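## Task

Take the sticky-note block off the desk and put it on the counter. If any carton on the desk lands on the floor, the task fails. The robot must not topple or be left leaning, or the task fails.

## Robot and tools

ROBOT. The LinearBot has an omnidirectional base and a column about 1.7 m high. A carriage rides the column (lift_m) and holds two identical six-joint arms with two-finger grippers. Arm bases sit about 0.57 m + lift_m above the floor; carriage parts hang about 0.15 m lower. A hand reaches 0.78 m from its shoulder but only about 0.38 m below its arm base. The hand is about 0.16 m long, 0.1 m wide (0.14 m open); fingertips are about 0.005 m thick in the closing direction and 0.02 m across. The wrist camera sticks out 0.11 m to one side of joint 6's axis. Parked joints 1 to 6 are 0, 0.05, 0.05, 1.45, 0, 0; parked, the robot is about 0.85 m wide and 0.65 m long. Cameras: carriage_camera (fixed, forward, tilted about 20 degrees down), left_wrist_camera and right_wrist_camera (looking past the fingertips).

FRAMES. All positions are in metres. Base frame: origin on the floor below the base centre, x forward, y left, z up. left_hand and right_hand in the state are given in it, each the midpoint between that hand's pads; quat_wxyz rotates base axes into hand axes (hand z along the fingers, y the opening direction; (1, 0, 0, 0) is a hand pointing straight up with joints 1, 5, 6 at 0). base_odometry is in the odometry frame (the base frame at scene start), counts wheel turns only, so slip and shoves distort it; heading in rad, left positive, -3.142 to 3.142, and may drift a degree or two after turns or long strafes. Hand readings can be off, usually the true hand is lower, especially at long reach or under load.

move. Arguments: base, joints, speeds, min_time_s, cameras. base holds exactly one key, an offset from where the base last reported itself: translate_m (metres, forward positive, -2 to 2), strafe_m (metres, left positive, -2 to 2) or rotate_rad (radians, counter-clockwise positive, -6.3 to 6.3). joints is one object for both arms, keyed by name, giving absolute targets: lift_m 0 to 1 m; for each side (left_/right_): joint1_rad -2.617 to 3.054 (yaw about vertical, 0 forward, positive left), joint2_rad 0 to 3.141 (shoulder: 0 upper arm back and level, 1.57 vertical, 3.14 forward and level), joint3_rad 0 to 3.141 (elbow: 0 folded, 3.14 straight), joint4_rad -1.57 to 1.57 (wrist pitch, positive lifts fingertips), joint5_rad -1.57 to 1.57 (wrist yaw, positive swings fingertips right, opposite to joint 1), joint6_rad -2.094 to 2.094 (roll about the fingers, positive clockwise viewed from the forearm), gripper_m 0 to 0.093 (pad gap in metres). Done tolerances: lift 0.004, joint1 0.02, joint2 0.105, joint3 0.06, joint4 0.04, joint5 0.025, joint6 0.02, gripper 0.004. speeds caps top speed for this call only: translate_m and strafe_m 0.02 to 0.5 m/s, rotate_rad 0.05 to 1.57 rad/s, lift_m 0.08 to 0.25 m/s (defaults are the maxima). min_time_s (0.1 to 8 s) sets a minimum duration for each arm and gripper motion. cameras lists camera names, or all; [] gives none. All motions start together; no action runs past 15 s, base drives cut off at 14 s (time_out). Unknown keys make the call invalid; out-of-range values get it refused, and a refusal or a stop skips your later move, wait and finished_scene calls in that reply. Joints left out may still push toward earlier targets. A move with no action just reports.

wait: seconds 0 to 10, plus cameras; the robot keeps its last command. zoom_image: camera and region [x0, y0, x1, y1] in pixels from the top-left, at most 504 by 504, on that camera's latest image. finished_scene: scene number 1 to 3; irreversible; the goal must hold without the robot. The first scene is practice and may be skipped this way.

RESULTS. pictures names the images in order. move reads done or the worst status. Status words: done (base: wheels turned the full amount, slip included), off_target (resting away, may still push), contact_stop or time_out (target dropped, holds position), not_followed (arm targets withheld because arms would come within millimetres of each other; grippers still act). To free withheld arms, send one arm its current readings with joint 1 swung away, then the other in a later call. on_its_own lists uncommanded activity; held at gives a target. motor_effort is percent of maximum, peak in brackets, with sizeable error; a lift effort that keeps dropping while lowering means a hand or load is resting on something. Joint torques wrap at ±28 N m for joints 1 to 3. Gripper on a hard part at full force reads up to 0.005 narrower (or 0.002 wider); closed empty reads 0.000 to 0.003. Grip is light just under the first-touch reading and full about 0.005 below it; release by commanding well above the reading. MOTOR HOT appears at 75 °C; at 100 °C the arm drops for 30 to 60 s (OVER-TEMPERATURE FAULT, keys say limit_stop_at_motor_heat; resend targets).

CAUTIONS. The scene keeps running while you think. Stretched or loaded arms heat fast; park them when idle or warned. A level hand sags 7 to 25 cm with 1 kg. Arm moves of 0.1 m or more can stray a few cm; min_time_s reduces this. Arms have no contact stop and spring to target once freed. The base stops on contact but ignores the arms; a drive can bend an arm. If stuck, back off about 0.2 m (or reverse the turn); raise the lift if the carriage rests on something. Never reverse under a table edge into the column. Tipping risk rises with a high carriage, outstretched or loaded arms, pushing and abrupt stops; about 1.5 kg per hand with both arms forward can topple it; only images show lean. Never let the arms collide or squeeze each other. Avoid drops, releasing moving items, slams, hard pushes, knocking cartons off the desk. Loose objects may occasionally be nudged by outside forces.

Each tool is called after "Call:" in YAML: its name, and indented under it one key for each argument.

## Session

Call:
move:

Scene clock: 0.00 s.
Joint torques (N m): no reading
base_odometry: x=+0.000 y=+0.000 heading=+0.000
base_status: not commanded
joint_positions: lift_m=+0.300 left_joint1_rad=-0.010 left_joint2_rad=+0.044 left_joint3_rad=+0.048 left_joint4_rad=+1.430 left_joint5_rad=-0.008 left_joint6_rad=-0.004 left_gripper_m=+0.09396 right_joint1_rad=-0.011 right_joint2_rad=+0.047 right_joint3_rad=+0.039 right_joint4_rad=+1.421 right_joint5_rad=-0.003 right_joint6_rad=-0.048 right_gripper_m=+0.09396
joint_status: not commanded
motor_effort: lift_m=+29 drive_wheels=-1
left_hand: x=+0.2675 y=+0.3100 z=+1.2842 quat_wxyz=(+0.998, -0.004, +0.069, -0.007) (m; base frame)
right_hand: x=+0.2731 y=-0.3089 z=+1.2813 quat_wxyz=(+0.996, -0.003, +0.079, -0.029) (m; base frame)
pictures: carriage_camera, left_wrist_camera, right_wrist_camera
Images, in order (width x height): carriage_camera 504x504, left_wrist_camera 504x504, right_wrist_camera 504x504.

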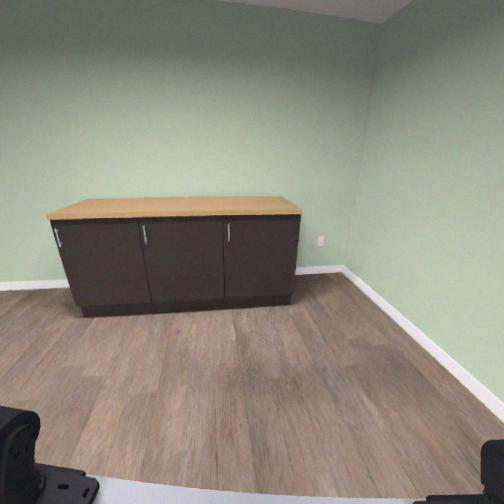

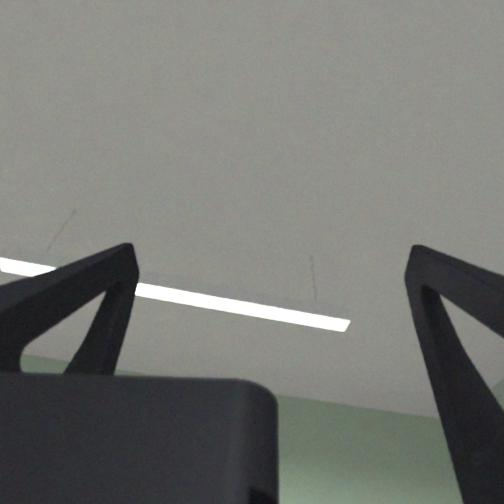

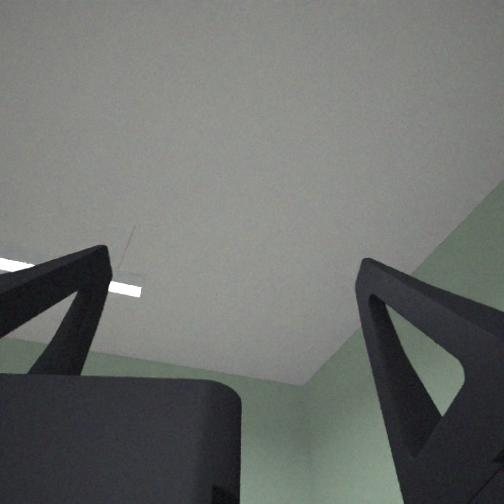

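Call:
move:
  base: {"rotate_rad": 1.2}
  cameras: ["carriage_camera"]

Call:
move:
  base: {"rotate_rad": 1.2}
  cameras: ["carriage_camera"]

Call:
move:
  base: {"rotate_rad": 1.2}
  cameras: ["carriage_camera"]

Call:
move:
  base: {"rotate_rad": 1.2}
  cameras: ["carriage_camera"]

Scene clock: 9.13 s.
Joint torques (N m): left_arm=[0.61 4.3 5.93 -0.22 -0.1 -0.04] | right_arm=[-0.08 4.22 7.24 -0.04 0 -0.12]
move: done
base_odometry: x=+0.000 y=+0.000 heading=+1.200
base_status: done
joint_positions: lift_m=+0.300 left_joint1_rad=-0.010 left_joint2_rad=+0.044 left_joint3_rad=+0.048 left_joint4_rad=+1.430 left_joint5_rad=-0.008 left_joint6_rad=-0.004 left_gripper_m=+0.09396 right_joint1_rad=-0.011 right_joint2_rad=+0.047 right_joint3_rad=+0.039 right_joint4_rad=+1.420 right_joint5_rad=-0.003 right_joint6_rad=-0.048 right_gripper_m=+0.09396
joint_status: not commanded
motor_effort: lift_m=+30(30) drive_wheels=+6(20)
left_hand: x=+0.2675 y=+0.3100 z=+1.2842 quat_wxyz=(+0.998, -0.004, +0.069, -0.007) (m; base frame)
right_hand: x=+0.2733 y=-0.3089 z=+1.2813 quat_wxyz=(+0.996, -0.003, +0.079, -0.029) (m; base frame)
pictures: carriage_camera
Images, in order (width x height): carriage_camera 504x504.

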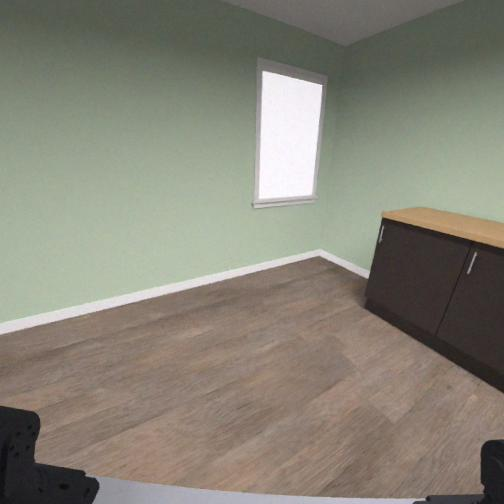

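Scene clock: 11.90 s.
Joint torques (N m): left_arm=[0.69 4.3 6.01 -0.21 -0.15 -0.04] | right_arm=[-0.01 4.27 7.23 -0.03 0 -0.11]
move: done
base_odometry: x=+0.000 y=+0.000 heading=+2.399
base_status: done
joint_positions: lift_m=+0.300 left_joint1_rad=-0.010 left_joint2_rad=+0.044 left_joint3_rad=+0.048 left_joint4_rad=+1.429 left_joint5_rad=-0.008 left_joint6_rad=-0.004 left_gripper_m=+0.09397 right_joint1_rad=-0.011 right_joint2_rad=+0.047 right_joint3_rad=+0.039 right_joint4_rad=+1.420 right_joint5_rad=-0.003 right_joint6_rad=-0.048 right_gripper_m=+0.09397
joint_status: not commanded
motor_effort: lift_m=+30(30) drive_wheels=+6(13)
left_hand: x=+0.2676 y=+0.3100 z=+1.2841 quat_wxyz=(+0.998, -0.004, +0.069, -0.007) (m; base frame)
right_hand: x=+0.2734 y=-0.3089 z=+1.2813 quat_wxyz=(+0.996, -0.003, +0.079, -0.029) (m; base frame)
pictures: carriage_camera
Images, in order (width x height): carriage_camera 504x504.

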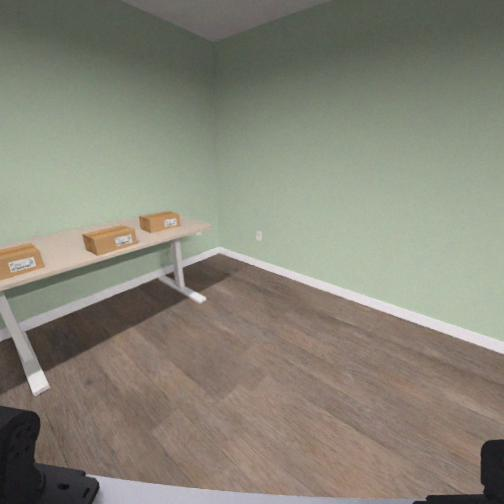

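Scene clock: 14.67 s.
Joint torques (N m): left_arm=[0.59 4.29 6 -0.2 -0.12 -0.05] | right_arm=[-0.02 4.23 7.19 -0.04 -0.01 -0.11]
move: done
base_odometry: x=+0.000 y=+0.000 heading=-2.685
base_status: done
joint_positions: lift_m=+0.300 left_joint1_rad=-0.010 left_joint2_rad=+0.044 left_joint3_rad=+0.048 left_joint4_rad=+1.429 left_joint5_rad=-0.008 left_joint6_rad=-0.004 left_gripper_m=+0.09398 right_joint1_rad=-0.011 right_joint2_rad=+0.047 right_joint3_rad=+0.039 right_joint4_rad=+1.419 right_joint5_rad=-0.003 right_joint6_rad=-0.048 right_gripper_m=+0.09398
joint_status: not commanded
motor_effort: lift_m=+30(30) drive_wheels=+7(14)
left_hand: x=+0.2676 y=+0.3100 z=+1.2841 quat_wxyz=(+0.998, -0.004, +0.069, -0.007) (m; base frame)
right_hand: x=+0.2734 y=-0.3089 z=+1.2813 quat_wxyz=(+0.996, -0.003, +0.079, -0.029) (m; base frame)
pictures: carriage_camera
Images, in order (width x height): carriage_camera 504x504.

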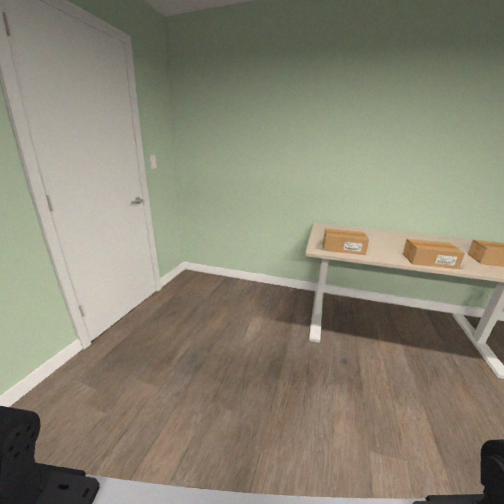

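Scene clock: 17.43 s.
Joint torques (N m): left_arm=[0.59 4.26 6.01 -0.19 -0.11 -0.06] | right_arm=[-0.06 4.26 7.16 -0.03 0.01 -0.12]
move: done
base_odometry: x=+0.000 y=+0.000 heading=-1.485
base_status: done
joint_positions: lift_m=+0.300 left_joint1_rad=-0.010 left_joint2_rad=+0.044 left_joint3_rad=+0.048 left_joint4_rad=+1.429 left_joint5_rad=-0.008 left_joint6_rad=-0.004 left_gripper_m=+0.09398 right_joint1_rad=-0.011 right_joint2_rad=+0.047 right_joint3_rad=+0.039 right_joint4_rad=+1.419 right_joint5_rad=-0.003 right_joint6_rad=-0.048 right_gripper_m=+0.09398
joint_status: not commanded
motor_effort: lift_m=+29(30) drive_wheels=+5(13)
left_hand: x=+0.2677 y=+0.3100 z=+1.2841 quat_wxyz=(+0.998, -0.004, +0.069, -0.007) (m; base frame)
right_hand: x=+0.2735 y=-0.3089 z=+1.2813 quat_wxyz=(+0.996, -0.003, +0.080, -0.029) (m; base frame)
pictures: carriage_camera
Images, in order (width x height): carriage_camera 504x504.

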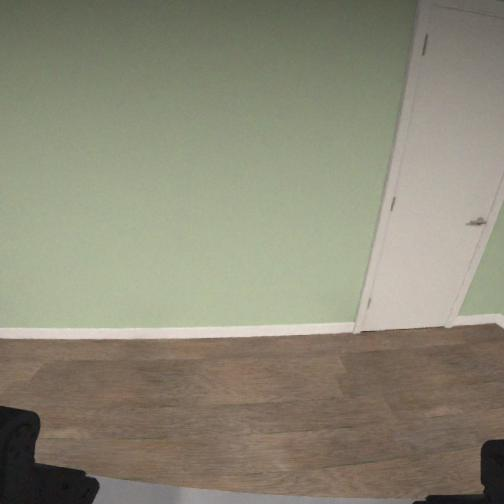

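Call:
move:
  base: {"rotate_rad": -1.65}
  joints: {"lift_m": 0.6}
  cameras: ["carriage_camera"]

Scene clock: 28.20 s.
Joint torques (N m): left_arm=[0.59 4.33 5.98 -0.2 -0.11 -0.04] | right_arm=[-0.05 4.29 7.21 -0.04 0 -0.11]
move: done
base_odometry: x=+0.000 y=+0.000 heading=-3.135
base_status: done
joint_positions: lift_m=+0.600 left_joint1_rad=-0.010 left_joint2_rad=+0.044 left_joint3_rad=+0.048 left_joint4_rad=+1.429 left_joint5_rad=-0.008 left_joint6_rad=-0.004 left_gripper_m=+0.09398 right_joint1_rad=-0.011 right_joint2_rad=+0.047 right_joint3_rad=+0.039 right_joint4_rad=+1.419 right_joint5_rad=-0.003 right_joint6_rad=-0.048 right_gripper_m=+0.09398
joint_status: all done
motor_effort: lift_m=+31(38) drive_wheels=+6(18)
left_hand: x=+0.2676 y=+0.3101 z=+1.5840 quat_wxyz=(+0.998, -0.004, +0.069, -0.007) (m; base frame)
right_hand: x=+0.2737 y=-0.3089 z=+1.5811 quat_wxyz=(+0.996, -0.003, +0.080, -0.029) (m; base frame)
pictures: carriage_camera
Images, in order (width x height): carriage_camera 504x504.

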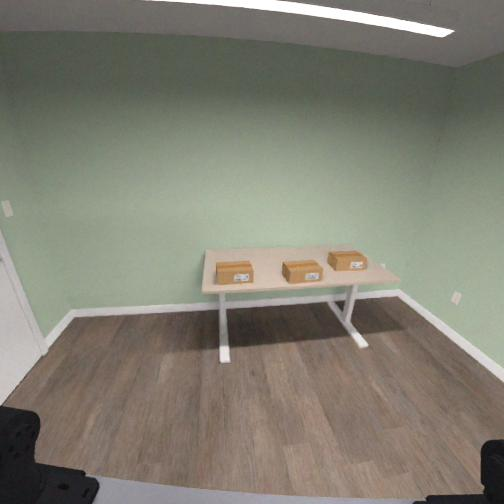

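Call:
zoom_image:
  camera: "carriage_camera"
  region: [190, 220, 410, 320]

Call:
move:
  joints: {"lift_m": 1.0}
  cameras: ["carriage_camera"]

Call:
zoom_image:
  camera: "carriage_camera"
  region: [190, 260, 410, 380]

Scaled by 2.291 from the camera's 504x504 image, which has a finer 720x720 frame.

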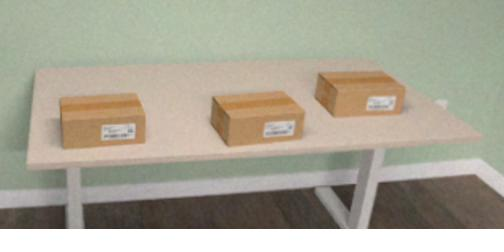

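Scene clock: 34.10 s.
Joint torques (N m): left_arm=[0.58 4.27 5.94 -0.19 -0.11 -0.05] | right_arm=[-0.05 4.25 7.24 -0.03 0.01 -0.12]
move: done
base_odometry: x=+0.000 y=+0.000 heading=-3.135
base_status: not commanded
joint_positions: lift_m=+0.997 left_joint1_rad=-0.010 left_joint2_rad=+0.044 left_joint3_rad=+0.048 left_joint4_rad=+1.429 left_joint5_rad=-0.008 left_joint6_rad=-0.004 left_gripper_m=+0.09398 right_joint1_rad=-0.011 right_joint2_rad=+0.047 right_joint3_rad=+0.039 right_joint4_rad=+1.419 right_joint5_rad=-0.003 right_joint6_rad=-0.048 right_gripper_m=+0.09398
joint_status: all done
joint sent to its limit — lift_m, upper limit.
motor_effort: lift_m=+31(38) drive_wheels=+7(7)
left_hand: x=+0.2676 y=+0.3101 z=+1.9811 quat_wxyz=(+0.998, -0.004, +0.069, -0.007) (m; base frame)
right_hand: x=+0.2737 y=-0.3089 z=+1.9782 quat_wxyz=(+0.996, -0.003, +0.080, -0.029) (m; base frame)
pictures: carriage_camera
Images, in order (width x height): carriage_camera 504x504.

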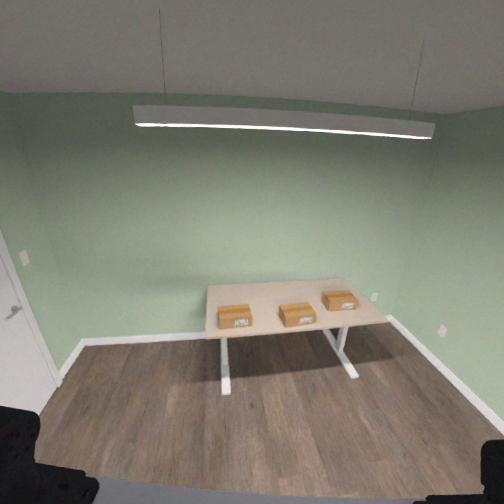

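Scaled by 2.291 from the camera's 504x504 image, which has a finer 720x720 frame.

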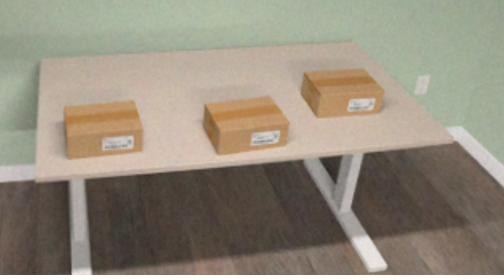

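Call:
move:
  base: {"rotate_rad": 0.16}
  cameras: []

Call:
move:
  base: {"translate_m": 0.8}
  speeds: {"translate_m": 0.3}
  cameras: ["carriage_camera"]

Call:
move:
  base: {"strafe_m": -0.65}
  speeds: {"strafe_m": 0.3}
  cameras: ["carriage_camera"]

Scene clock: 61.50 s.
Joint torques (N m): left_arm=[0.55 4.27 6.02 -0.19 -0.11 -0.05] | right_arm=[-0.02 4.22 7.21 -0.04 0.01 -0.11]
move: done
base_odometry: x=+0.000 y=+0.000 heading=-2.975
base_status: done
joint_positions: lift_m=+0.997 left_joint1_rad=-0.010 left_joint2_rad=+0.044 left_joint3_rad=+0.048 left_joint4_rad=+1.429 left_joint5_rad=-0.009 left_joint6_rad=-0.004 left_gripper_m=+0.09399 right_joint1_rad=-0.011 right_joint2_rad=+0.047 right_joint3_rad=+0.039 right_joint4_rad=+1.419 right_joint5_rad=-0.003 right_joint6_rad=-0.048 right_gripper_m=+0.09398
joint_status: not commanded
motor_effort: lift_m=+31(31) drive_wheels=-8(14)
left_hand: x=+0.2677 y=+0.3102 z=+1.9811 quat_wxyz=(+0.998, -0.004, +0.069, -0.007) (m; base frame)
right_hand: x=+0.2737 y=-0.3089 z=+1.9782 quat_wxyz=(+0.996, -0.003, +0.080, -0.029) (m; base frame)
pictures: none
No camera images: "cameras" was empty.

Scene clock: 65.77 s.
Joint torques (N m): left_arm=[0.57 4.34 5.96 -0.18 -0.1 -0.06] | right_arm=[0.01 4.22 7.27 -0.04 0 -0.12]
move: done
base_odometry: x=-0.789 y=-0.131 heading=-2.976
base_status: done
joint_positions: lift_m=+0.997 left_joint1_rad=-0.010 left_joint2_rad=+0.044 left_joint3_rad=+0.048 left_joint4_rad=+1.430 left_joint5_rad=-0.009 left_joint6_rad=-0.004 left_gripper_m=+0.09399 right_joint1_rad=-0.011 right_joint2_rad=+0.047 right_joint3_rad=+0.039 right_joint4_rad=+1.419 right_joint5_rad=-0.003 right_joint6_rad=-0.048 right_gripper_m=+0.09398
joint_status: not commanded
motor_effort: lift_m=+31(31) drive_wheels=-10(21)
left_hand: x=+0.2675 y=+0.3102 z=+1.9811 quat_wxyz=(+0.998, -0.004, +0.069, -0.007) (m; base frame)
right_hand: x=+0.2737 y=-0.3089 z=+1.9782 quat_wxyz=(+0.996, -0.003, +0.080, -0.029) (m; base frame)
pictures: carriage_camera
Images, in order (width x height): carriage_camera 504x504.

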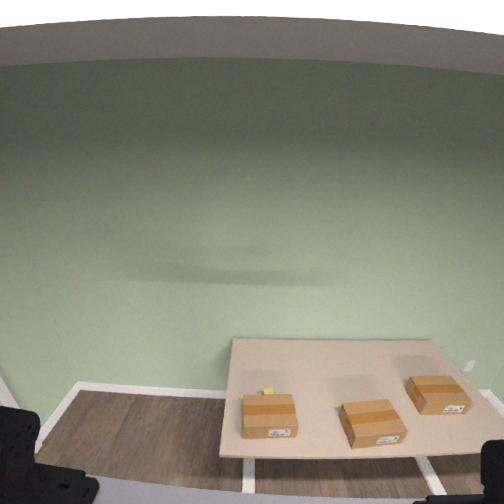

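Scene clock: 69.43 s.
Joint torques (N m): left_arm=[0.49 4.29 6.05 -0.19 -0.13 -0.05] | right_arm=[-0.02 4.26 7.19 -0.03 0 -0.12]
move: done
base_odometry: x=-0.897 y=+0.510 heading=-2.976
base_status: done
joint_positions: lift_m=+0.997 left_joint1_rad=-0.010 left_joint2_rad=+0.044 left_joint3_rad=+0.048 left_joint4_rad=+1.428 left_joint5_rad=-0.008 left_joint6_rad=-0.004 left_gripper_m=+0.09399 right_joint1_rad=-0.011 right_joint2_rad=+0.047 right_joint3_rad=+0.039 right_joint4_rad=+1.419 right_joint5_rad=-0.003 right_joint6_rad=-0.048 right_gripper_m=+0.09398
joint_status: not commanded
motor_effort: lift_m=+31(31) drive_wheels=-3(11)
left_hand: x=+0.2678 y=+0.3101 z=+1.9811 quat_wxyz=(+0.998, -0.004, +0.069, -0.006) (m; base frame)
right_hand: x=+0.2737 y=-0.3089 z=+1.9782 quat_wxyz=(+0.996, -0.003, +0.080, -0.029) (m; base frame)
pictures: carriage_camera
Images, in order (width x height): carriage_camera 504x504.

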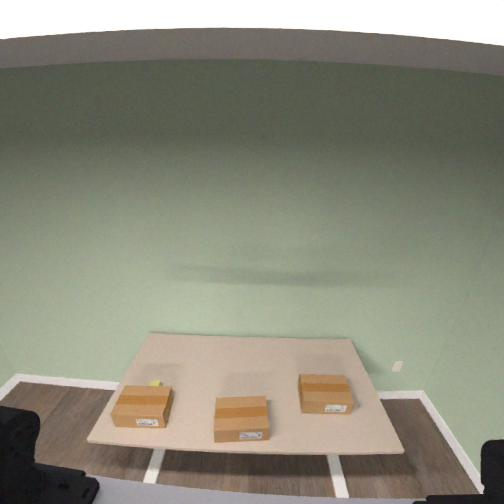

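Call:
zoom_image:
  camera: "carriage_camera"
  region: [80, 320, 280, 460]

Scaled by 2.520 from the camera's 504x504 image, which has a finer 720x720 frame.

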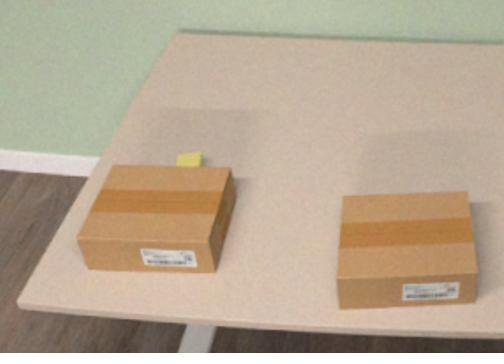

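Call:
move:
  base: {"rotate_rad": -0.047}
  joints: {"lift_m": 0.7}
  cameras: []

Call:
move:
  base: {"strafe_m": 1.35}
  speeds: {"strafe_m": 0.35}
  cameras: ["carriage_camera"]

Scene clock: 134.57 s.
Joint torques (N m): left_arm=[0.54 4.27 5.98 -0.19 -0.11 -0.05] | right_arm=[-0.01 4.25 7.2 -0.04 0.01 -0.11]
move: done
base_odometry: x=-0.897 y=+0.510 heading=-3.022
base_status: done
joint_positions: lift_m=+0.700 left_joint1_rad=-0.010 left_joint2_rad=+0.044 left_joint3_rad=+0.048 left_joint4_rad=+1.429 left_joint5_rad=-0.008 left_joint6_rad=-0.004 left_gripper_m=+0.09399 right_joint1_rad=-0.011 right_joint2_rad=+0.047 right_joint3_rad=+0.039 right_joint4_rad=+1.419 right_joint5_rad=-0.003 right_joint6_rad=-0.048 right_gripper_m=+0.09398
joint_status: all done
motor_effort: lift_m=+27(28) drive_wheels=-7(10)
left_hand: x=+0.2677 y=+0.3101 z=+1.6843 quat_wxyz=(+0.998, -0.004, +0.069, -0.006) (m; base frame)
right_hand: x=+0.2737 y=-0.3089 z=+1.6815 quat_wxyz=(+0.996, -0.003, +0.080, -0.029) (m; base frame)
pictures: none
No camera images: "cameras" was empty.

Scene clock: 140.10 s.
Joint torques (N m): left_arm=[0.69 4.31 5.98 -0.2 -0.11 -0.05] | right_arm=[-0.06 4.27 7.17 -0.04 0 -0.11]
move: done
base_odometry: x=-0.738 y=-0.830 heading=-3.023
base_status: done
joint_positions: lift_m=+0.700 left_joint1_rad=-0.009 left_joint2_rad=+0.044 left_joint3_rad=+0.048 left_joint4_rad=+1.429 left_joint5_rad=-0.008 left_joint6_rad=-0.004 left_gripper_m=+0.09399 right_joint1_rad=-0.011 right_joint2_rad=+0.047 right_joint3_rad=+0.039 right_joint4_rad=+1.419 right_joint5_rad=-0.003 right_joint6_rad=-0.048 right_gripper_m=+0.09398
joint_status: not commanded
motor_effort: lift_m=+27(28) drive_wheels=-11(22)
left_hand: x=+0.2676 y=+0.3101 z=+1.6843 quat_wxyz=(+0.998, -0.004, +0.069, -0.006) (m; base frame)
right_hand: x=+0.2737 y=-0.3089 z=+1.6815 quat_wxyz=(+0.996, -0.003, +0.080, -0.029) (m; base frame)
pictures: carriage_camera
Images, in order (width x height): carriage_camera 504x504.

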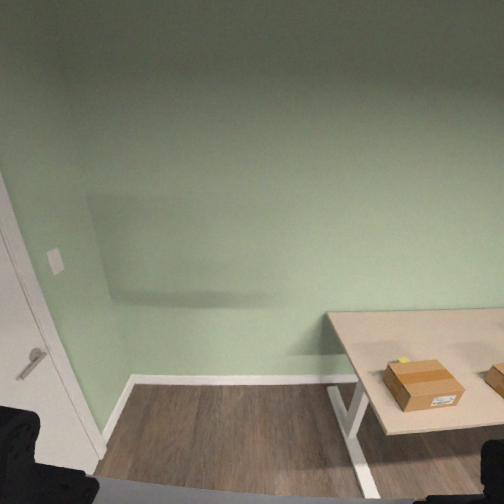

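Call:
move:
  base: {"strafe_m": 0.2}
  speeds: {"strafe_m": 0.2}
  cameras: ["carriage_camera"]

Call:
move:
  base: {"translate_m": 0.8}
  speeds: {"translate_m": 0.3}
  cameras: ["carriage_camera"]

Call:
move:
  base: {"rotate_rad": -1.57}
  speeds: {"rotate_rad": 0.8}

Scene clock: 171.63 s.
Joint torques (N m): left_arm=[0.64 4.31 5.97 -0.19 -0.14 -0.05] | right_arm=[-0.02 4.26 7.15 -0.03 0.01 -0.12]
move: done
base_odometry: x=-0.715 y=-1.029 heading=-3.025
base_status: done
joint_positions: lift_m=+0.700 left_joint1_rad=-0.010 left_joint2_rad=+0.044 left_joint3_rad=+0.048 left_joint4_rad=+1.428 left_joint5_rad=-0.008 left_joint6_rad=-0.004 left_gripper_m=+0.09399 right_joint1_rad=-0.011 right_joint2_rad=+0.047 right_joint3_rad=+0.039 right_joint4_rad=+1.419 right_joint5_rad=-0.003 right_joint6_rad=-0.048 right_gripper_m=+0.09398
joint_status: not commanded
motor_effort: lift_m=+27(28) drive_wheels=+10(18)
left_hand: x=+0.2678 y=+0.3100 z=+1.6843 quat_wxyz=(+0.998, -0.004, +0.069, -0.006) (m; base frame)
right_hand: x=+0.2736 y=-0.3089 z=+1.6815 quat_wxyz=(+0.996, -0.003, +0.080, -0.029) (m; base frame)
pictures: carriage_camera
Images, in order (width x height): carriage_camera 504x504.

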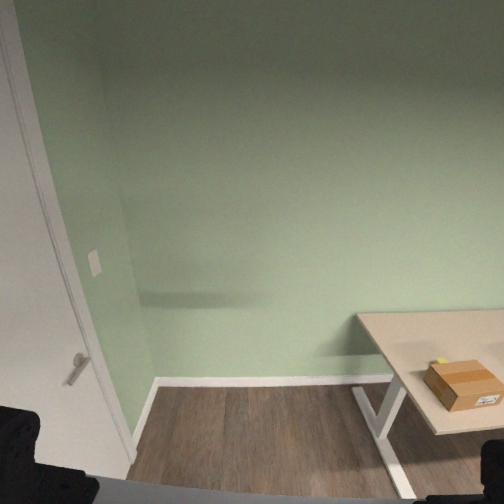

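Scene clock: 175.90 s.
Joint torques (N m): left_arm=[0.61 4.23 5.9 -0.2 -0.11 -0.06] | right_arm=[-0.01 4.21 7.13 -0.05 0.01 -0.11]
move: done
base_odometry: x=-1.509 y=-1.123 heading=-3.024
base_status: done
joint_positions: lift_m=+0.700 left_joint1_rad=-0.010 left_joint2_rad=+0.044 left_joint3_rad=+0.048 left_joint4_rad=+1.429 left_joint5_rad=-0.008 left_joint6_rad=-0.004 left_gripper_m=+0.09399 right_joint1_rad=-0.011 right_joint2_rad=+0.047 right_joint3_rad=+0.039 right_joint4_rad=+1.420 right_joint5_rad=-0.003 right_joint6_rad=-0.048 right_gripper_m=+0.09398
joint_status: not commanded
motor_effort: lift_m=+27(28) drive_wheels=-6(12)
left_hand: x=+0.2677 y=+0.3100 z=+1.6843 quat_wxyz=(+0.998, -0.004, +0.069, -0.006) (m; base frame)
right_hand: x=+0.2735 y=-0.3089 z=+1.6815 quat_wxyz=(+0.996, -0.003, +0.079, -0.029) (m; base frame)
pictures: carriage_camera
Images, in order (width x height): carriage_camera 504x504.

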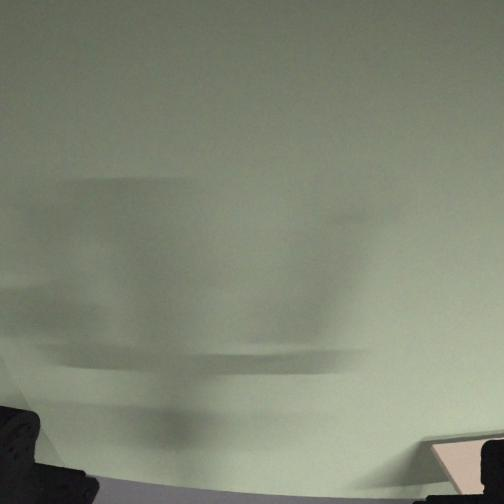

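Scene clock: 179.17 s.
Joint torques (N m): left_arm=[0.58 4.33 5.97 -0.2 -0.09 -0.05] | right_arm=[-0.05 4.22 7.21 -0.06 0 -0.13]
move: done
base_odometry: x=-1.509 y=-1.123 heading=+1.690
base_status: done
joint_positions: lift_m=+0.700 left_joint1_rad=-0.010 left_joint2_rad=+0.044 left_joint3_rad=+0.048 left_joint4_rad=+1.429 left_joint5_rad=-0.008 left_joint6_rad=-0.004 left_gripper_m=+0.09399 right_joint1_rad=-0.011 right_joint2_rad=+0.047 right_joint3_rad=+0.039 right_joint4_rad=+1.420 right_joint5_rad=-0.003 right_joint6_rad=-0.048 right_gripper_m=+0.09399
joint_status: not commanded
motor_effort: lift_m=+27(28) drive_wheels=+7(16)
left_hand: x=+0.2677 y=+0.3101 z=+1.6843 quat_wxyz=(+0.998, -0.004, +0.069, -0.007) (m; base frame)
right_hand: x=+0.2735 y=-0.3089 z=+1.6815 quat_wxyz=(+0.996, -0.003, +0.079, -0.029) (m; base frame)
pictures: carriage_camera, left_wrist_camera, right_wrist_camera
Images, in order (width x height): carriage_camera 504x504, left_wrist_camera 504x504, right_wrist_camera 504x504.

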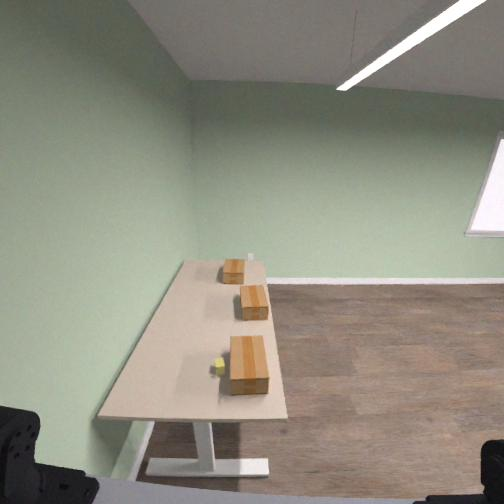

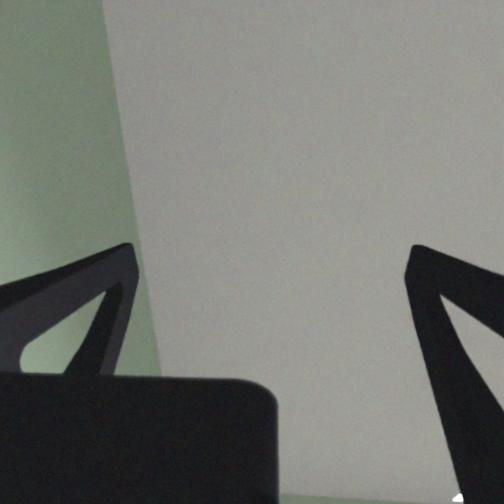

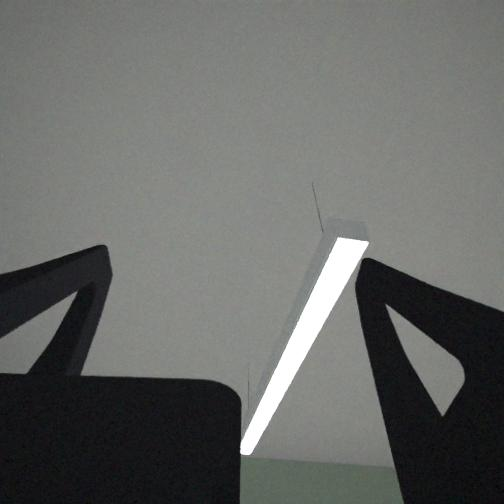

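Call:
zoom_image:
  camera: "carriage_camera"
  region: [180, 320, 300, 440]

Scaled by 4.200 from the camera's 504x504 image, which has a finer 720x720 frame.

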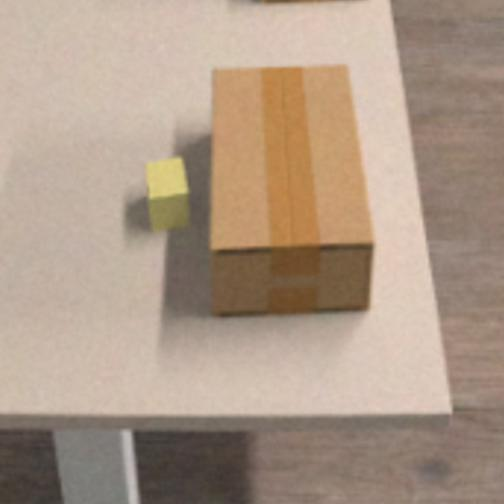

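Call:
move:
  base: {"translate_m": 0.29}
  speeds: {"translate_m": 0.15}
  cameras: ["carriage_camera"]

Scene clock: 204.10 s.
Joint torques (N m): left_arm=[0.55 4.25 6.01 -0.2 -0.1 -0.05] | right_arm=[-0.05 4.26 7.15 -0.04 -0.01 -0.12]
move: done
base_odometry: x=-1.543 y=-0.835 heading=+1.689
base_status: done
joint_positions: lift_m=+0.700 left_joint1_rad=-0.010 left_joint2_rad=+0.044 left_joint3_rad=+0.048 left_joint4_rad=+1.430 left_joint5_rad=-0.008 left_joint6_rad=-0.004 left_gripper_m=+0.09399 right_joint1_rad=-0.011 right_joint2_rad=+0.047 right_joint3_rad=+0.039 right_joint4_rad=+1.419 right_joint5_rad=-0.003 right_joint6_rad=-0.048 right_gripper_m=+0.09399
joint_status: not commanded
motor_effort: lift_m=+27(28) drive_wheels=-10(18)
left_hand: x=+0.2674 y=+0.3101 z=+1.6844 quat_wxyz=(+0.998, -0.004, +0.069, -0.007) (m; base frame)
right_hand: x=+0.2736 y=-0.3089 z=+1.6815 quat_wxyz=(+0.996, -0.003, +0.080, -0.029) (m; base frame)
pictures: carriage_camera
Images, in order (width x height): carriage_camera 504x504.

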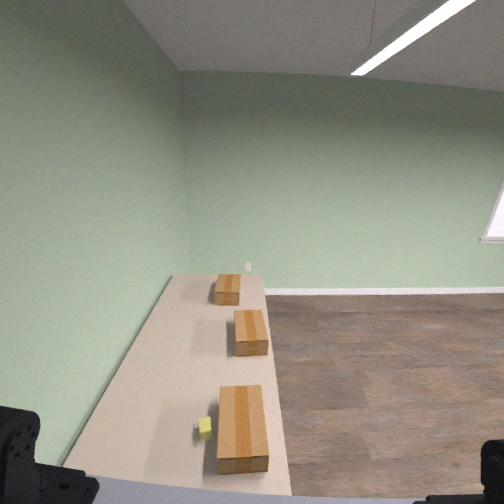

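Call:
move:
  joints: {"left_joint1_rad": -0.33, "left_joint2_rad": 1.2, "left_joint3_rad": 1.4, "left_joint4_rad": -1.5, "left_joint5_rad": 0, "left_joint6_rad": -1.9}
  min_time_s: 3

Scene clock: 220.23 s.
Joint torques (N m): left_arm=[0.2 -2.41 8.77 0.93 -0.11 -0.13] | right_arm=[-0.01 4.22 7.2 -0.04 0 -0.12]
move: done
base_odometry: x=-1.543 y=-0.835 heading=+1.689
base_status: not commanded
joint_positions: lift_m=+0.700 left_joint1_rad=-0.324 left_joint2_rad=+1.191 left_joint3_rad=+1.378 left_joint4_rad=-1.483 left_joint5_rad=-0.008 left_joint6_rad=-1.891 left_gripper_m=+0.09400 right_joint1_rad=-0.011 right_joint2_rad=+0.047 right_joint3_rad=+0.039 right_joint4_rad=+1.419 right_joint5_rad=-0.003 right_joint6_rad=-0.048 right_gripper_m=+0.09399
joint_status: all done
motor_effort: lift_m=+27(28) drive_wheels=-10(12)
left_hand: x=+0.4404 y=+0.2406 z=+1.4812 quat_wxyz=(+0.065, -0.699, +0.702, -0.121) (m; base frame)
right_hand: x=+0.2736 y=-0.3089 z=+1.6815 quat_wxyz=(+0.996, -0.003, +0.080, -0.029) (m; base frame)
pictures: carriage_camera, left_wrist_camera, right_wrist_camera
Images, in order (width x height): carriage_camera 504x504, left_wrist_camera 504x504, right_wrist_camera 504x504.

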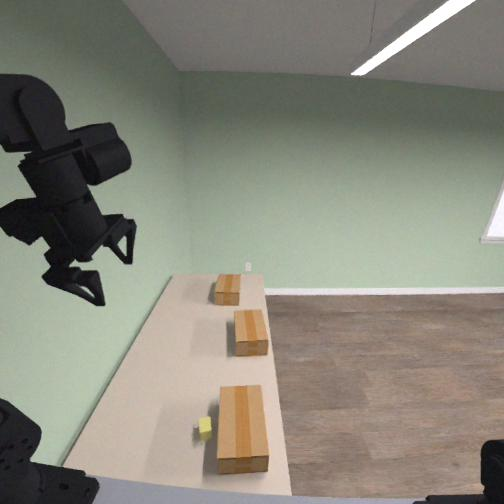

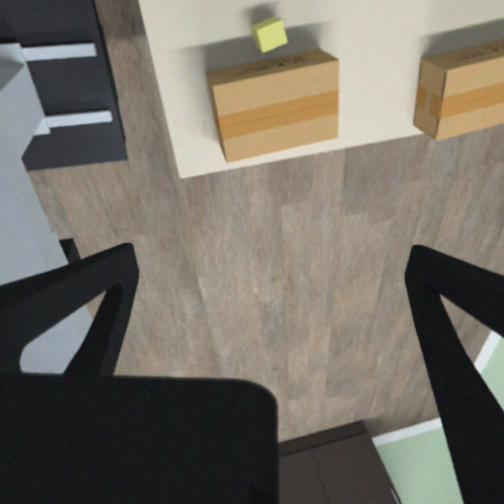

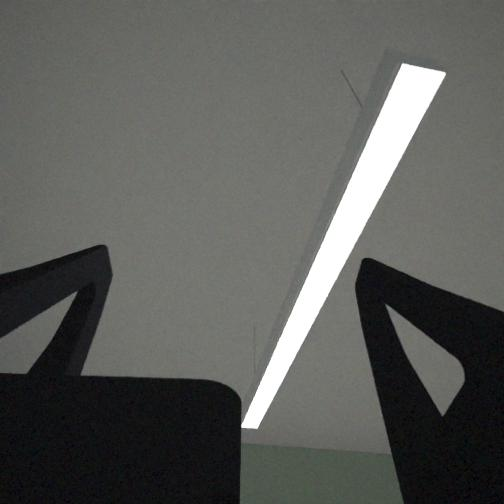

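Call:
move:
  joints: {"left_joint1_rad": -0.30, "left_joint2_rad": 2.6, "left_joint3_rad": 1.8, "left_joint4_rad": -0.77, "left_joint5_rad": 0, "left_joint6_rad": -1.87}
  min_time_s: 3
  cameras: ["carriage_camera", "left_wrist_camera"]

Scene clock: 255.97 s.
Joint torques (N m): left_arm=[1.01 -13.97 7.86 0.54 -0.14 0.05] | right_arm=[-0.08 4.23 7.19 -0.03 0.01 -0.11]
move: done
base_odometry: x=-1.543 y=-0.835 heading=+1.689
base_status: not commanded
joint_positions: lift_m=+0.700 left_joint1_rad=-0.305 left_joint2_rad=+2.579 left_joint3_rad=+1.780 left_joint4_rad=-0.783 left_joint5_rad=-0.007 left_joint6_rad=-1.879 left_gripper_m=+0.09400 right_joint1_rad=-0.011 right_joint2_rad=+0.047 right_joint3_rad=+0.039 right_joint4_rad=+1.419 right_joint5_rad=-0.003 right_joint6_rad=-0.048 right_gripper_m=+0.09399
joint_status: all done
motor_effort: lift_m=+27(28) drive_wheels=+8(12)
left_hand: x=+0.6668 y=+0.1735 z=+1.1296 quat_wxyz=(+0.001, -0.708, +0.706, +0.006) (m; base frame)
right_hand: x=+0.2736 y=-0.3089 z=+1.6815 quat_wxyz=(+0.996, -0.003, +0.080, -0.029) (m; base frame)
pictures: carriage_camera, left_wrist_camera
Images, in order (width x height): carriage_camera 504x504, left_wrist_camera 504x504.

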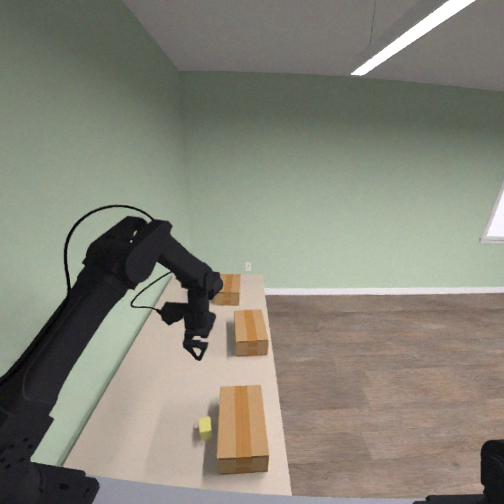

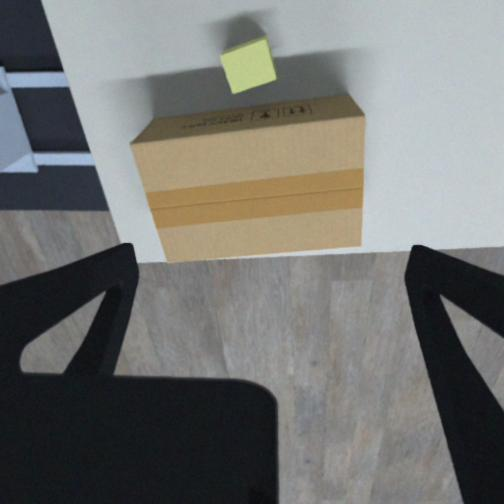

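Call:
move:
  joints: {"lift_m": 0.48}
  speeds: {"lift_m": 0.1}
  cameras: ["carriage_camera", "left_wrist_camera"]

Scene clock: 285.20 s.
Joint torques (N m): left_arm=[0.94 -14.86 7.16 0.49 -0.14 0.04] | right_arm=[-0.01 4.23 7.16 -0.05 0.01 -0.12]
move: done
base_odometry: x=-1.543 y=-0.835 heading=+1.689
base_status: not commanded
joint_positions: lift_m=+0.480 left_joint1_rad=-0.305 left_joint2_rad=+2.588 left_joint3_rad=+1.786 left_joint4_rad=-0.777 left_joint5_rad=-0.007 left_joint6_rad=-1.878 left_gripper_m=+0.09400 right_joint1_rad=-0.011 right_joint2_rad=+0.047 right_joint3_rad=+0.039 right_joint4_rad=+1.419 right_joint5_rad=-0.003 right_joint6_rad=-0.048 right_gripper_m=+0.09399
joint_status: all done
motor_effort: lift_m=+28(28) drive_wheels=-9(12)
left_hand: x=+0.6682 y=+0.1730 z=+0.9070 quat_wxyz=(+0.001, -0.708, +0.706, +0.005) (m; base frame)
right_hand: x=+0.2736 y=-0.3089 z=+1.4614 quat_wxyz=(+0.996, -0.003, +0.080, -0.029) (m; base frame)
pictures: carriage_camera, left_wrist_camera
Images, in order (width x height): carriage_camera 504x504, left_wrist_camera 504x504.

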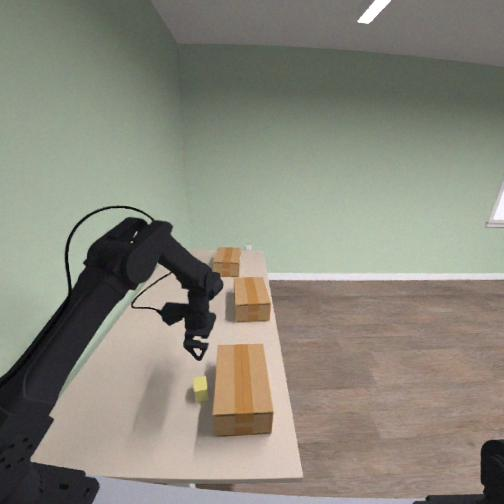

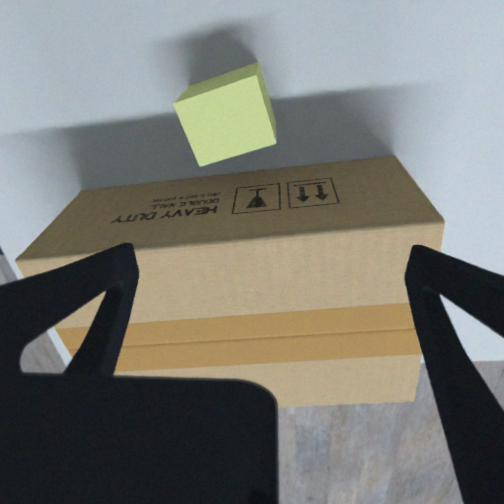

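Call:
move:
  joints: {"left_joint1_rad": -0.313, "left_joint2_rad": 2.393, "left_joint3_rad": 1.593, "left_joint4_rad": -0.762, "left_joint5_rad": 0, "left_joint6_rad": -2.085}
  min_time_s: 1.5
  cameras: ["carriage_camera", "left_wrist_camera"]

Scene clock: 321.80 s.
Joint torques (N m): left_arm=[0.28 -18.29 4.41 0.46 -0.12 -0.14] | right_arm=[-0.03 4.21 7.19 -0.04 0.01 -0.12]
move: done
base_odometry: x=-1.543 y=-0.835 heading=+1.689
base_status: not commanded
joint_positions: lift_m=+0.480 left_joint1_rad=-0.308 left_joint2_rad=+2.428 left_joint3_rad=+1.606 left_joint4_rad=-0.773 left_joint5_rad=-0.007 left_joint6_rad=-2.076 left_gripper_m=+0.09400 right_joint1_rad=-0.011 right_joint2_rad=+0.047 right_joint3_rad=+0.039 right_joint4_rad=+1.419 right_joint5_rad=-0.003 right_joint6_rad=-0.048 right_gripper_m=+0.09399
joint_status: all done
motor_effort: lift_m=+28(28) drive_wheels=-10(12)
left_hand: x=+0.6378 y=+0.1814 z=+0.9367 quat_wxyz=(-0.001, -0.773, +0.634, +0.012) (m; base frame)
right_hand: x=+0.2736 y=-0.3089 z=+1.4614 quat_wxyz=(+0.996, -0.003, +0.080, -0.029) (m; base frame)
pictures: carriage_camera, left_wrist_camera
Images, in order (width x height): carriage_camera 504x504, left_wrist_camera 504x504.

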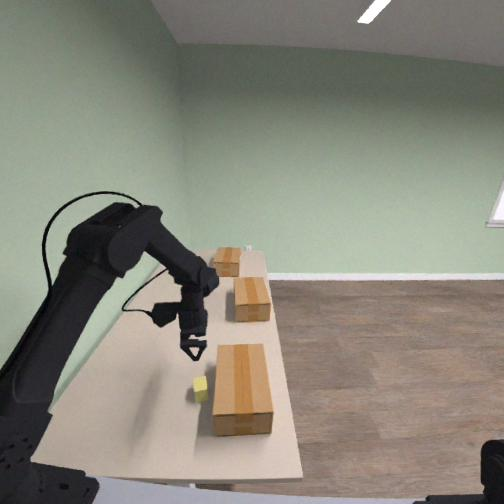

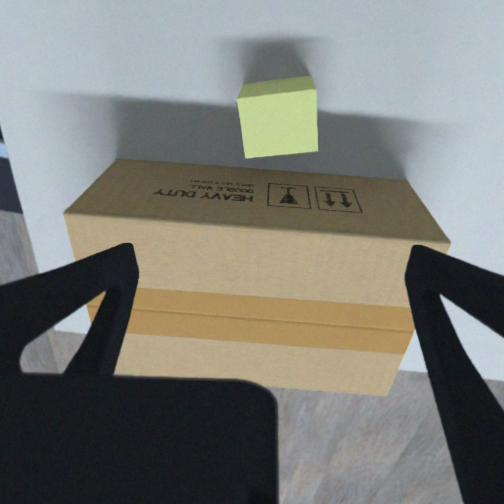

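Call:
move:
  joints: {"lift_m": 0.40}
  speeds: {"lift_m": 0.1}
  cameras: ["carriage_camera", "left_wrist_camera"]

Scene clock: 326.70 s.
Joint torques (N m): left_arm=[0.24 -17.09 4.98 0.45 -0.13 -0.14] | right_arm=[0.02 4.25 7.19 -0.05 0.02 -0.13]
move: done
base_odometry: x=-1.543 y=-0.835 heading=+1.689
base_status: not commanded
joint_positions: lift_m=+0.400 left_joint1_rad=-0.308 left_joint2_rad=+2.415 left_joint3_rad=+1.602 left_joint4_rad=-0.769 left_joint5_rad=-0.007 left_joint6_rad=-2.077 left_gripper_m=+0.09400 right_joint1_rad=-0.011 right_joint2_rad=+0.047 right_joint3_rad=+0.039 right_joint4_rad=+1.419 right_joint5_rad=-0.003 right_joint6_rad=-0.048 right_gripper_m=+0.09399
joint_status: all done
motor_effort: lift_m=+28(28) drive_wheels=-11(12)
left_hand: x=+0.6393 y=+0.1809 z=+0.8607 quat_wxyz=(+0.001, -0.774, +0.634, +0.007) (m; base frame)
right_hand: x=+0.2736 y=-0.3089 z=+1.3814 quat_wxyz=(+0.996, -0.003, +0.080, -0.029) (m; base frame)
pictures: carriage_camera, left_wrist_camera
Images, in order (width x height): carriage_camera 504x504, left_wrist_camera 504x504.

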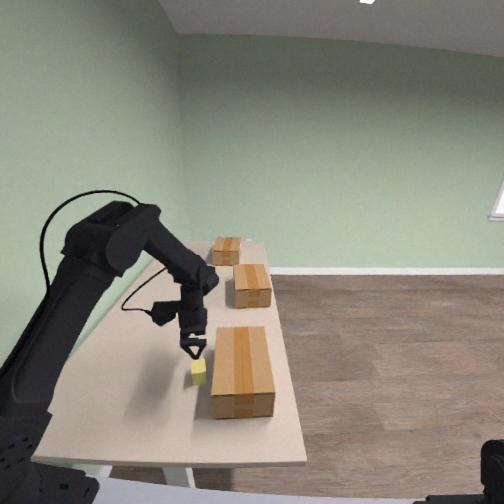

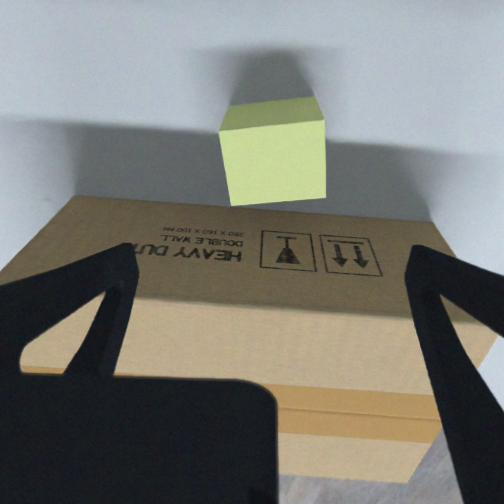

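Call:
move:
  joints: {"lift_m": 0.34}
  speeds: {"lift_m": 0.1}
  cameras: ["carriage_camera", "left_wrist_camera"]

Scene clock: 334.10 s.
Joint torques (N m): left_arm=[0.2 -16.7 5.35 0.43 -0.13 -0.14] | right_arm=[-0.05 4.29 7.2 -0.03 0.01 -0.12]
move: done
base_odometry: x=-1.543 y=-0.835 heading=+1.689
base_status: not commanded
joint_positions: lift_m=+0.340 left_joint1_rad=-0.308 left_joint2_rad=+2.411 left_joint3_rad=+1.600 left_joint4_rad=-0.768 left_joint5_rad=-0.006 left_joint6_rad=-2.077 left_gripper_m=+0.09400 right_joint1_rad=-0.011 right_joint2_rad=+0.047 right_joint3_rad=+0.039 right_joint4_rad=+1.419 right_joint5_rad=-0.003 right_joint6_rad=-0.048 right_gripper_m=+0.09399
joint_status: all done
motor_effort: lift_m=+28(29) drive_wheels=-10(12)
left_hand: x=+0.6399 y=+0.1806 z=+0.8021 quat_wxyz=(+0.001, -0.774, +0.634, +0.005) (m; base frame)
right_hand: x=+0.2736 y=-0.3089 z=+1.3214 quat_wxyz=(+0.996, -0.003, +0.080, -0.029) (m; base frame)
pictures: carriage_camera, left_wrist_camera
Images, in order (width x height): carriage_camera 504x504, left_wrist_camera 504x504.

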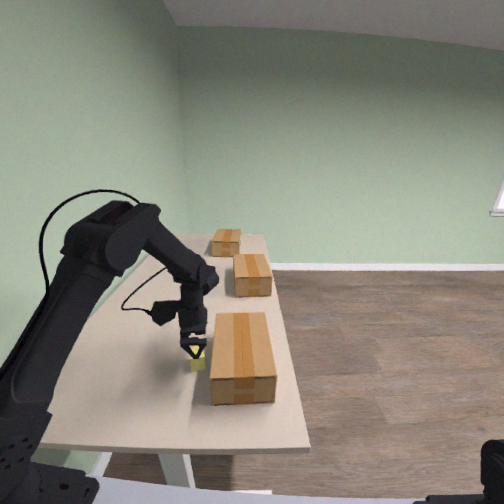

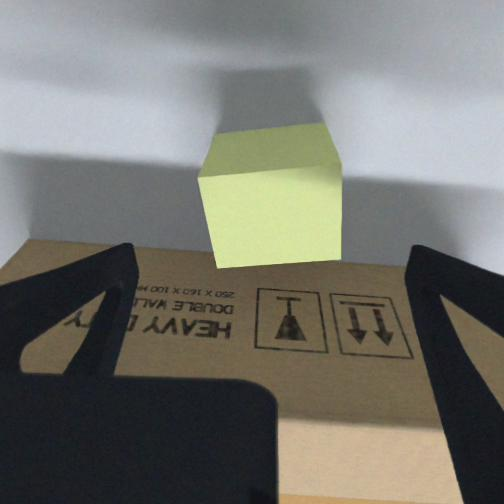

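Call:
move:
  joints: {"lift_m": 0.30}
  speeds: {"lift_m": 0.08}
  cameras: ["carriage_camera", "left_wrist_camera"]

Scene clock: 338.43 s.
Joint torques (N m): left_arm=[0.13 -16.57 5.15 0.43 -0.13 -0.14] | right_arm=[-0.01 4.25 7.13 -0.05 0.01 -0.12]
move: done
base_odometry: x=-1.543 y=-0.835 heading=+1.689
base_status: not commanded
joint_positions: lift_m=+0.300 left_joint1_rad=-0.308 left_joint2_rad=+2.409 left_joint3_rad=+1.599 left_joint4_rad=-0.766 left_joint5_rad=-0.006 left_joint6_rad=-2.077 left_gripper_m=+0.09400 right_joint1_rad=-0.011 right_joint2_rad=+0.047 right_joint3_rad=+0.039 right_joint4_rad=+1.419 right_joint5_rad=-0.003 right_joint6_rad=-0.048 right_gripper_m=+0.09399
joint_status: all done
motor_effort: lift_m=+28(29) drive_wheels=+8(13)
left_hand: x=+0.6404 y=+0.1804 z=+0.7627 quat_wxyz=(+0.002, -0.774, +0.634, +0.004) (m; base frame)
right_hand: x=+0.2736 y=-0.3089 z=+1.2815 quat_wxyz=(+0.996, -0.003, +0.080, -0.029) (m; base frame)
pictures: carriage_camera, left_wrist_camera
Images, in order (width x height): carriage_camera 504x504, left_wrist_camera 504x504.

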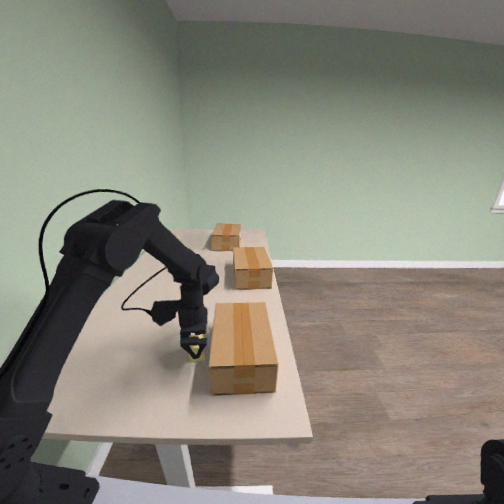

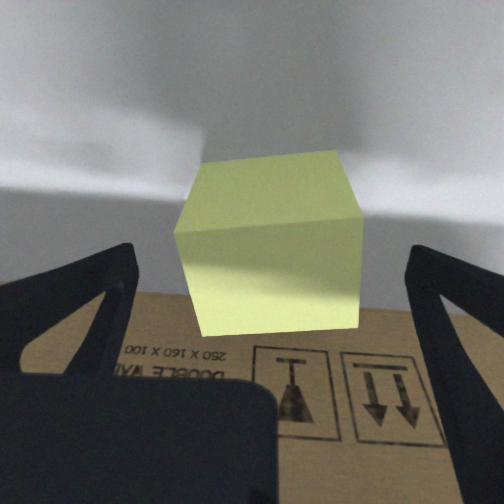

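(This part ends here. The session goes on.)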